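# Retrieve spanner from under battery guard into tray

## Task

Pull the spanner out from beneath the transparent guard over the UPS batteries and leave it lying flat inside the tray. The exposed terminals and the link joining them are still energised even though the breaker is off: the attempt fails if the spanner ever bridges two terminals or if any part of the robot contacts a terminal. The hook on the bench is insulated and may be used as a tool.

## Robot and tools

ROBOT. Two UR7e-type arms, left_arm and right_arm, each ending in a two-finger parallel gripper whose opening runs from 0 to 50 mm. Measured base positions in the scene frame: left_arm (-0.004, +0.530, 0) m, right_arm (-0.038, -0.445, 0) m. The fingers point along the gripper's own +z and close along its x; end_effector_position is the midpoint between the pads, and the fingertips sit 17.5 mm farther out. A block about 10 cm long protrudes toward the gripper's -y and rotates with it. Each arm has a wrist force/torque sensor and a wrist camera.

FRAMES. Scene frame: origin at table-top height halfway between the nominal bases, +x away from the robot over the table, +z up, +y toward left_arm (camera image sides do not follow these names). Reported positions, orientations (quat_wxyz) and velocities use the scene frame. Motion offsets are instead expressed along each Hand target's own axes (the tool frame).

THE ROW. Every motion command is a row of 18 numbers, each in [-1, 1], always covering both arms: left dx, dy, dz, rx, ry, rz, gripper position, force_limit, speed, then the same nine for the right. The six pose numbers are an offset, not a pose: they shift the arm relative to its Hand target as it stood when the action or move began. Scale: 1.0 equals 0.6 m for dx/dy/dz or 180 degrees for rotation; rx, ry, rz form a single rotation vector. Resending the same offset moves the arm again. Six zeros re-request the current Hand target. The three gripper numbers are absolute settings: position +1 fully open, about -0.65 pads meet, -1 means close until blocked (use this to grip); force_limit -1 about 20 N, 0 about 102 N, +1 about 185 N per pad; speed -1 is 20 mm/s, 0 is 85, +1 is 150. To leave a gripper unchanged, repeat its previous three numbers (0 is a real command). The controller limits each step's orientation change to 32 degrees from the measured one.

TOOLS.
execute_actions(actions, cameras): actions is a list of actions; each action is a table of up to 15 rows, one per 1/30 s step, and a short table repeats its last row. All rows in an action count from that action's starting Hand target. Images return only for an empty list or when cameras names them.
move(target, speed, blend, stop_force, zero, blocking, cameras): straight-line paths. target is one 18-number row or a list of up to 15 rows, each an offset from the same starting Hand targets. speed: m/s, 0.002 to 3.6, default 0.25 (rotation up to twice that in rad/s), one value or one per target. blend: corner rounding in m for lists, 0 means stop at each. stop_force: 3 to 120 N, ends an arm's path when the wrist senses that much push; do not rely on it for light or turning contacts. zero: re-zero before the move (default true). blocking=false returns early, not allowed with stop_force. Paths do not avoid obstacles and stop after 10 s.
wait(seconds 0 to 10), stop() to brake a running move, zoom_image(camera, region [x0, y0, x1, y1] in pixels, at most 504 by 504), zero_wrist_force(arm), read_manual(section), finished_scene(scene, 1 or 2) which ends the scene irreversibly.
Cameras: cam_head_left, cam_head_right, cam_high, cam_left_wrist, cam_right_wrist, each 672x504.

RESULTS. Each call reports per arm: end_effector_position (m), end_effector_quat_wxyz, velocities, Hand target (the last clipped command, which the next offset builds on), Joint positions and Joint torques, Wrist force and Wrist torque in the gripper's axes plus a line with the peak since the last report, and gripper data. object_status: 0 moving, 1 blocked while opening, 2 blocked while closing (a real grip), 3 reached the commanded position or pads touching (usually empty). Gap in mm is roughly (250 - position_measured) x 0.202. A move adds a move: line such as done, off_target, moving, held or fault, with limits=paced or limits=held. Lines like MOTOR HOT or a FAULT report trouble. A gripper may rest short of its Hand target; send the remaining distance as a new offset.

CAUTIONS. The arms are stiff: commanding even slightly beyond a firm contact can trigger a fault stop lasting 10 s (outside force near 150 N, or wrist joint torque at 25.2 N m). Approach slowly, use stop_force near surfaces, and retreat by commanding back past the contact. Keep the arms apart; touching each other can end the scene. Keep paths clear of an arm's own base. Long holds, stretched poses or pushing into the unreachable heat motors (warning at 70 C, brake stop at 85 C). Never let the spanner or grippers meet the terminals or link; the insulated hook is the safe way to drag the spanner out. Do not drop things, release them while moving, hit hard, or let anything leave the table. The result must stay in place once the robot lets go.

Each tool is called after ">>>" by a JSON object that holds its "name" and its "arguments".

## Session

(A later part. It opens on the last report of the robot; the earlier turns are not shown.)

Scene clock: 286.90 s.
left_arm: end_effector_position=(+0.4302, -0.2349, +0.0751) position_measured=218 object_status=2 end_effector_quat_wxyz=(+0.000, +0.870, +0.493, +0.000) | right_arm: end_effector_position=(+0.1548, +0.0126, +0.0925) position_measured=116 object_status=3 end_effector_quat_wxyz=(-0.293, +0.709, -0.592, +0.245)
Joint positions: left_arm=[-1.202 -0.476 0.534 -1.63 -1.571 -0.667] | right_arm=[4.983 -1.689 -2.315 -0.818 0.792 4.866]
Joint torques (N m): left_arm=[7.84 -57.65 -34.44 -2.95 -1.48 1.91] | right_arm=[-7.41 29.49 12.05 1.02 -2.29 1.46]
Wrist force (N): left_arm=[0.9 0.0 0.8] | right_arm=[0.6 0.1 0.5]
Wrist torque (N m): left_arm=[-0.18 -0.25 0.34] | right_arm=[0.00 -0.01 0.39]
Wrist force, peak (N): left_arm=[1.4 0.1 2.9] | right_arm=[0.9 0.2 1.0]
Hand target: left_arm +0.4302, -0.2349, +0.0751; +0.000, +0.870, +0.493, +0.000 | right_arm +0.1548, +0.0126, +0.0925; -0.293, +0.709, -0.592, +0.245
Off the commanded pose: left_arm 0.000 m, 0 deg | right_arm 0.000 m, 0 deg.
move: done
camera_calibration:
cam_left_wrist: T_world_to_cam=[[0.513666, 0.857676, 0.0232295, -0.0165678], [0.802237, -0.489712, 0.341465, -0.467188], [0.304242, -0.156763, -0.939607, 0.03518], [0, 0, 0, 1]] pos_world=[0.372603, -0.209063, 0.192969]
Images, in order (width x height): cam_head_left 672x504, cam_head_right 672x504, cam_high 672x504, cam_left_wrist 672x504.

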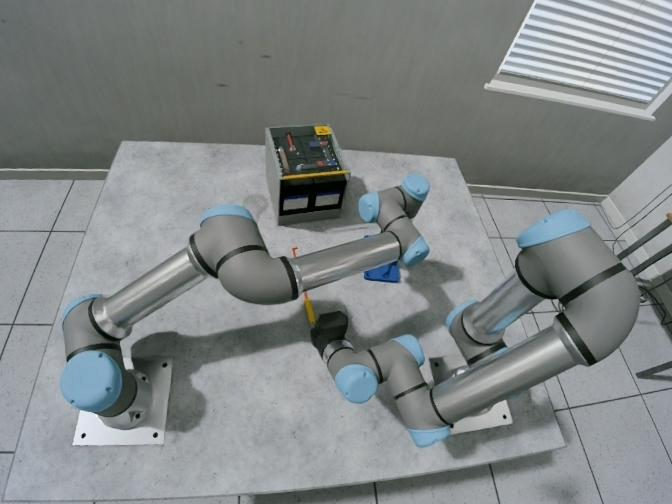

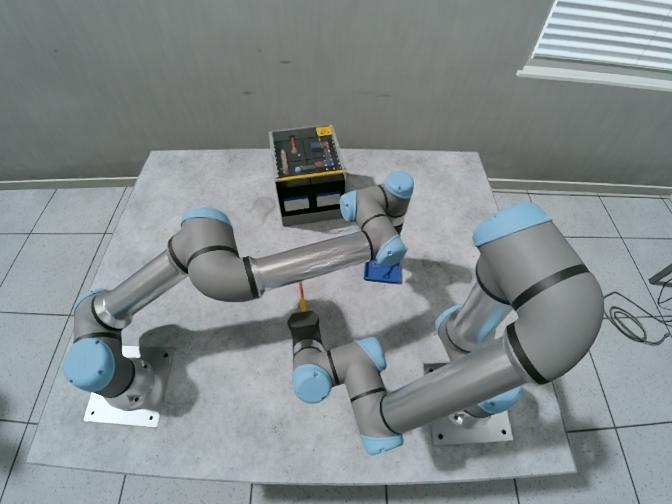

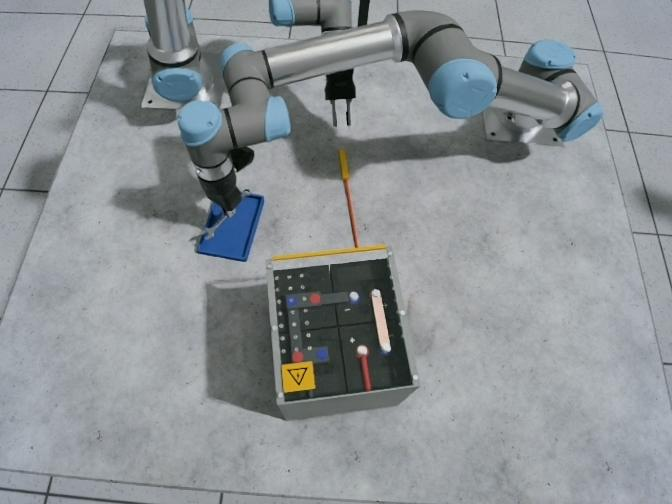

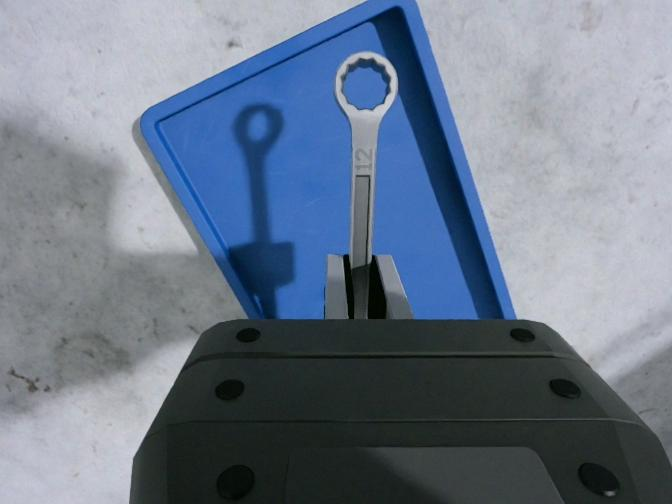

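>>> {"name": "move", "arguments": {"target": [0.0023, -0.001, 0.05, 0, 0, 0, -1, -0.4, -0.6, 0, 0, 0, 0, 0, 0, 0.25, 0.3, -0.5], "speed": 0.08, "cameras": ["cam_high", "cam_left_wrist"]}}

>>> {"name": "zoom_image", "arguments": {"camera": "cam_high", "region": [170, 150, 290, 280]}}

Scene clock: 297.47 s.
left_arm: end_effector_position=(+0.4304, -0.2334, +0.0450) position_measured=218 object_status=2 end_effector_quat_wxyz=(+0.000, +0.870, +0.493, +0.000) end_effector_velocity=(+0.000, +0.000, +0.002) end_effector_angular_velocity=(+0.001, +0.000, +0.001) | right_arm: end_effector_position=(+0.1548, +0.0126, +0.0925) position_measured=116 object_status=3 end_effector_quat_wxyz=(-0.293, +0.709, -0.592, +0.245)
Joint positions: left_arm=[-1.201 -0.468 0.597 -1.7 -1.571 -0.666] | right_arm=[4.983 -1.689 -2.315 -0.818 0.792 4.866]
Joint velocities: left_arm=[0 0 -0.003 0.005 0 -0.001] | right_arm=[within noise]
Joint torques (N m): left_arm=[6.01 -67.77 -34.4 -0.83 -0.43 1.56] | right_arm=[-7.88 29.12 12.79 1.18 -2.4 1.4]
Wrist force (N): left_arm=[1.1 0.3 0.9] | right_arm=[0.7 -0.1 0.5]
Wrist torque (N m): left_arm=[-0.12 -0.32 0.27] | right_arm=[-0.02 -0.04 0.38]
Wrist force, peak (N): left_arm=[1.2 0.5 2.1] | right_arm=[0.7 0.4 0.8]
Hand target: left_arm +0.4304, -0.2335, +0.0451; +0.000, +0.870, +0.493, +0.000 | right_arm +0.1548, +0.0126, +0.0925; -0.293, +0.709, -0.592, +0.245
Off the commanded pose: left_arm 0.000 m, 0 deg | right_arm 0.000 m, 0 deg.
move: done
camera_calibration:
cam_left_wrist: T_world_to_cam=[[0.513617, 0.857705, 0.0232429, -0.0172335], [0.802312, -0.489696, 0.341312, -0.456302], [0.304127, -0.156656, -0.939663, 0.00705269], [0, 0, 0, 1]] pos_world=[0.372803, -0.207563, 0.162769]
Images, in order (width x height): cam_high 672x504, cam_left_wrist 672x504.

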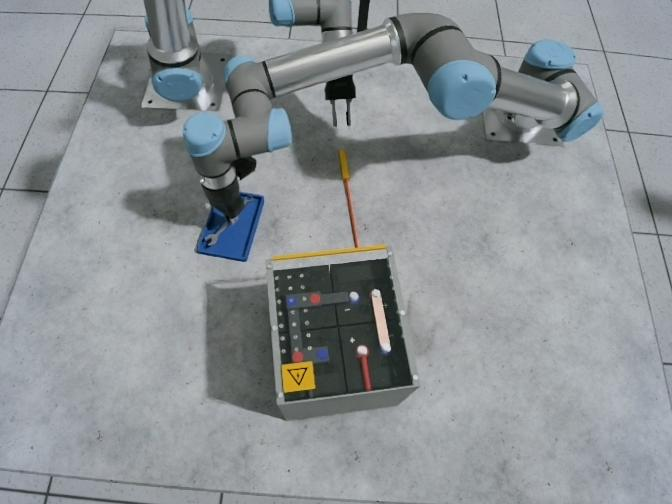

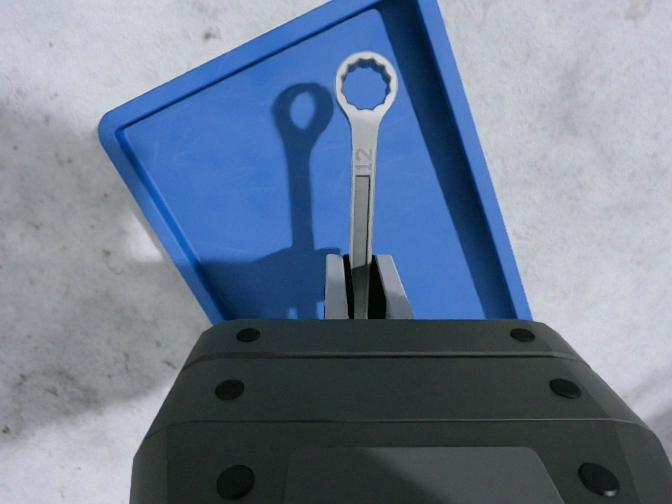

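Scaled by 3.877 from the camera's 672x504 image, which has a finer 960x720 frame.

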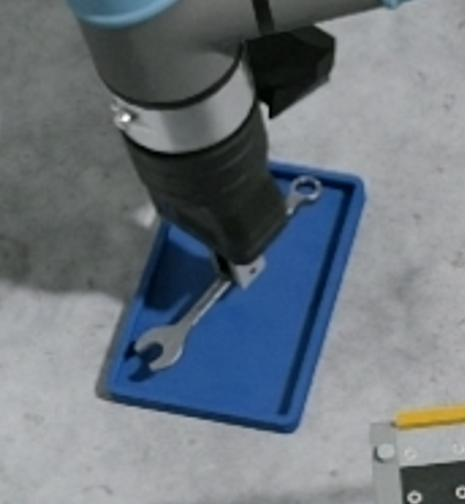

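>>> {"name": "zoom_image", "arguments": {"camera": "cam_left_wrist", "region": [90, 0, 550, 330]}}

>>> {"name": "zoom_image", "arguments": {"camera": "cam_high", "region": [190, 185, 275, 265]}}

Scaled by 1.096 from the camera's 672x504 image, which has a finer 960x720 frame.

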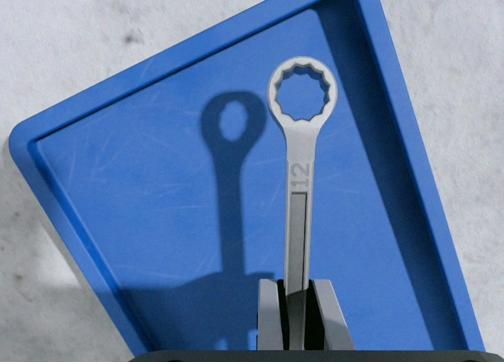

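Scaled by 5.929 from the camera's 672x504 image, which has a finer 960x720 frame.

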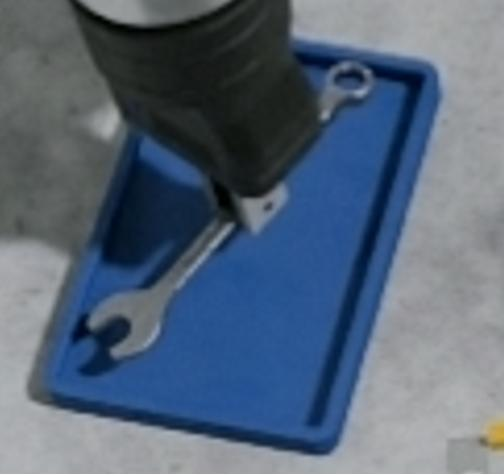

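>>> {"name": "move", "arguments": {"target": [0, 0, 0.025, 0, 0, 0, -1, -0.4, -0.6, 0, 0, 0, 0, 0, 0, 0.25, 0.3, -0.5], "speed": 0.06}}

>>> {"name": "move", "arguments": {"target": [0, 0, 0.0217, 0, 0, 0, -1, -0.4, -0.6, 0, 0, 0, 0, 0, 0, 0.25, 0.3, -0.5], "speed": 0.007, "stop_force": 4, "cameras": ["cam_high", "cam_left_wrist"]}}

Scene clock: 303.03 s.
left_arm: end_effector_position=(+0.4304, -0.2334, +0.0298) position_measured=218 object_status=2 end_effector_quat_wxyz=(+0.000, +0.870, +0.493, +0.000) end_effector_velocity=(+0.000, +0.001, +0.001) end_effector_angular_velocity=(+0.002, +0.002, +0.001) | right_arm: end_effector_position=(+0.1548, +0.0126, +0.0925) position_measured=116 object_status=3 end_effector_quat_wxyz=(-0.293, +0.709, -0.592, +0.245)
Joint positions: left_arm=[-1.201 -0.459 0.618 -1.73 -1.571 -0.666] | right_arm=[4.983 -1.689 -2.315 -0.818 0.792 4.866]
Joint velocities: left_arm=[0 0 -0.002 0.005 -0.001 -0.001] | right_arm=[within noise]
Joint torques (N m): left_arm=[-6.46 -68.47 -36.03 -0.83 0.14 -1.93] | right_arm=[-7.82 28.71 12.56 0.98 -2.28 1.51]
Wrist force (N): left_arm=[1.3 0.5 1.3] | right_arm=[0.4 0.1 0.7]
Wrist torque (N m): left_arm=[-0.10 -0.34 0.26] | right_arm=[0.00 0.01 0.38]
Wrist force, peak (N): left_arm=[1.3 0.5 1.7] | right_arm=[0.8 0.4 0.8]
Hand target: left_arm +0.4304, -0.2335, +0.0301; +0.000, +0.870, +0.493, +0.000 | right_arm +0.1548, +0.0126, +0.0925; -0.293, +0.709, -0.592, +0.245
Off the commanded pose: left_arm 0.000 m, 0 deg | right_arm 0.000 m, 0 deg.
move: done

Scene clock: 305.30 s.
left_arm: end_effector_position=(+0.4304, -0.2335, +0.0218) position_measured=218 object_status=2 end_effector_quat_wxyz=(+0.000, +0.870, +0.493, +0.000) | right_arm: end_effector_position=(+0.1548, +0.0126, +0.0925) position_measured=116 object_status=3 end_effector_quat_wxyz=(-0.293, +0.709, -0.592, +0.245)
Joint positions: left_arm=[-1.201 -0.454 0.628 -1.746 -1.571 -0.666] | right_arm=[4.983 -1.689 -2.315 -0.818 0.792 4.866]
Joint torques (N m): left_arm=[-6 -64.35 -32.63 -0.5 -0.08 -2.28] | right_arm=[-7.91 29 13.23 1.18 -2.46 1.61]
Wrist force (N): left_arm=[0.9 1.6 -4.3] | right_arm=[0.3 0.1 0.5]
Wrist torque (N m): left_arm=[-0.06 -0.33 0.25] | right_arm=[0.02 0.04 0.39]
Wrist force, peak (N): left_arm=[2.5 -1.0 -8.9] | right_arm=[0.7 0.2 1.0]
Hand target: left_arm +0.4304, -0.2335, +0.0218; +0.000, +0.870, +0.493, +0.000 (not the last commanded pose) | right_arm +0.1548, +0.0126, +0.0925; -0.293, +0.709, -0.592, +0.245
Off the commanded pose: left_arm 0.005 m, 0 deg | right_arm 0.000 m, 0 deg.
move: contact (left_arm)
camera_calibration:
cam_left_wrist: T_world_to_cam=[[0.513596, 0.857718, 0.0231986, -0.0165916], [0.802282, -0.489637, 0.341466, -0.44843], [0.304241, -0.156764, -0.939608, -0.0148361], [0, 0, 0, 1]] pos_world=[0.372803, -0.207663, 0.139569]
Images, in order (width x height): cam_high 672x504, cam_left_wrist 672x504.

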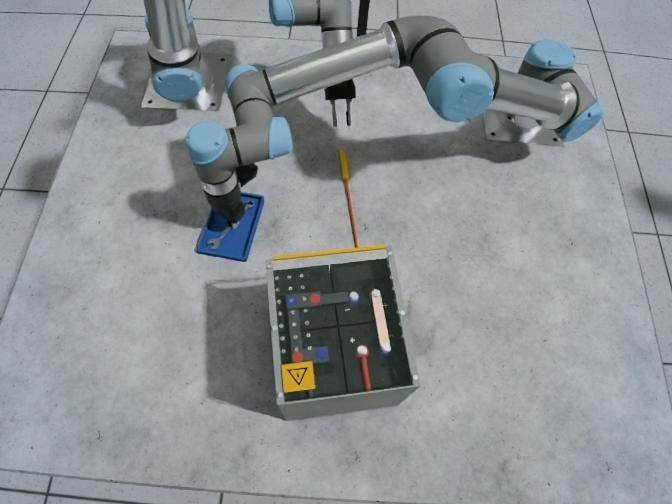

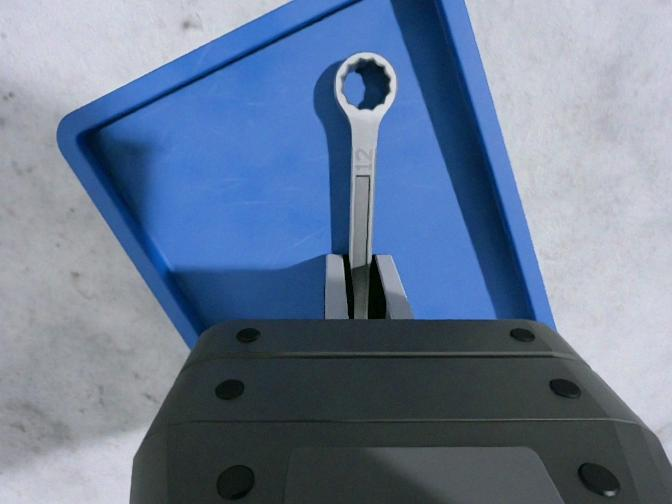

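>>> {"name": "move", "arguments": {"target": [[0, 0, 0, 0, 0, 0, -0.15, 0, -1, 0, 0, 0, 0, 0, 0, 0.25, 0.3, -0.5], [0, 0, -0.033, 0, 0, 0, -0.15, 0, -1, 0, 0, 0, 0, 0, 0, 0.25, 0.3, -0.5], [0, 0, -0.2, 0, 0, 0, -0.15, 0, -1, 0, 0, 0, 0, 0, 0, 0.25, 0.3, -0.5]], "speed": [0.02, 0.04, 0.2], "blend": [0, 0.004, 0], "cameras": ["cam_high", "cam_left_wrist", "cam_head_right"]}}

>>> {"name": "zoom_image", "arguments": {"camera": "cam_high", "region": [190, 185, 275, 265]}}

Scene clock: 308.47 s.
left_arm: end_effector_position=(+0.4303, -0.2334, +0.1417) position_measured=175 object_status=3 end_effector_quat_wxyz=(+0.000, +0.870, +0.493, +0.000) | right_arm: end_effector_position=(+0.1548, +0.0126, +0.0925) position_measured=116 object_status=3 end_effector_quat_wxyz=(-0.293, +0.709, -0.592, +0.245)
Joint positions: left_arm=[-1.201 -0.472 0.357 -1.457 -1.571 -0.666] | right_arm=[4.983 -1.689 -2.315 -0.818 0.792 4.866]
Joint torques (N m): left_arm=[6.21 -68.99 -22.25 -3.13 -1.08 1.19] | right_arm=[-6.53 29.22 13.39 1.22 -2.38 1.61]
Wrist force (N): left_arm=[1.1 0.4 0.4] | right_arm=[0.4 0.1 0.4]
Wrist torque (N m): left_arm=[-0.12 -0.30 0.26] | right_arm=[0.01 0.01 0.39]
Wrist force, peak (N): left_arm=[0.8 1.3 -4.4] | right_arm=[0.9 0.2 1.0]
Hand target: left_arm +0.4304, -0.2334, +0.1418; +0.000, +0.870, +0.493, +0.000 | right_arm +0.1548, +0.0126, +0.0925; -0.293, +0.709, -0.592, +0.245
Off the commanded pose: left_arm 0.000 m, 0 deg | right_arm 0.000 m, 0 deg.
move: done
camera_calibration:
cam_left_wrist: T_world_to_cam=[[0.513596, 0.857718, 0.0231986, -0.0194099], [0.802282, -0.489637, 0.341466, -0.489277], [0.304241, -0.156764, -0.939608, 0.097963], [0, 0, 0, 1]] pos_world=[0.372703, -0.207563, 0.259569]
Images, in order (width x height): cam_head_right 672x504, cam_high 672x504, cam_left_wrist 672x504.

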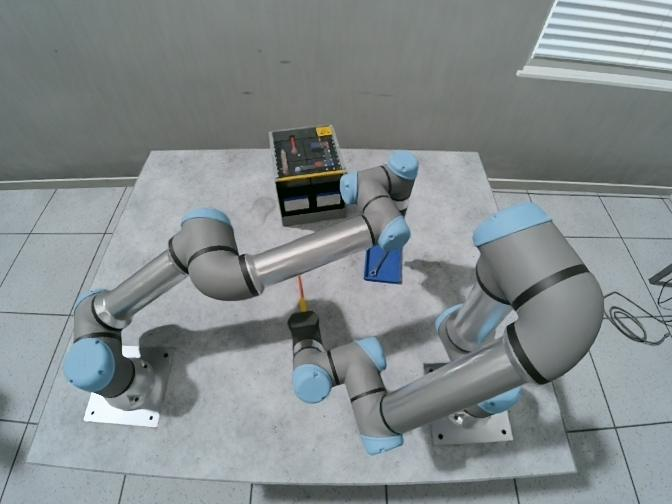

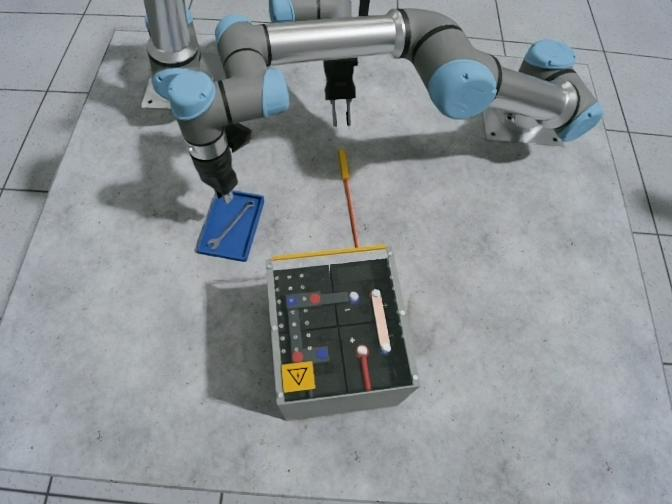

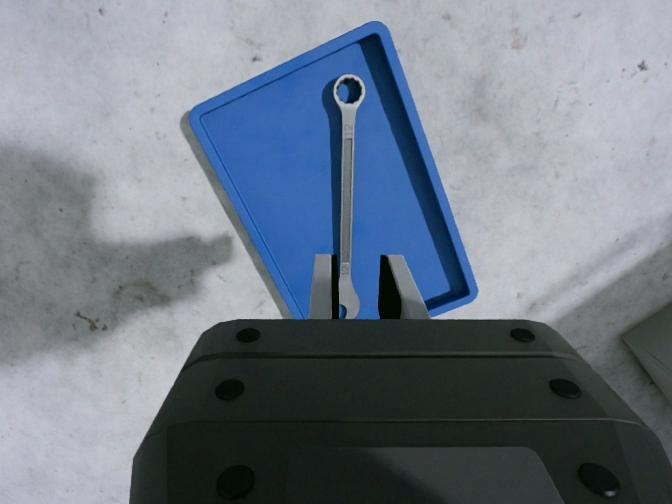

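Scaled by 5.929 from the camera's 672x504 image, which has a finer 960x720 frame.

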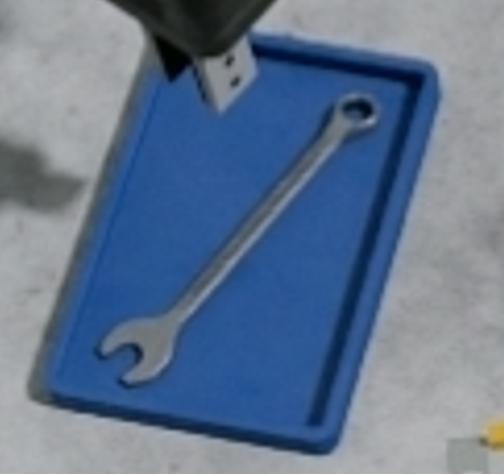

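>>> {"name": "finished_scene", "arguments": {"scene": 1}}

The scene is finished: the task was done.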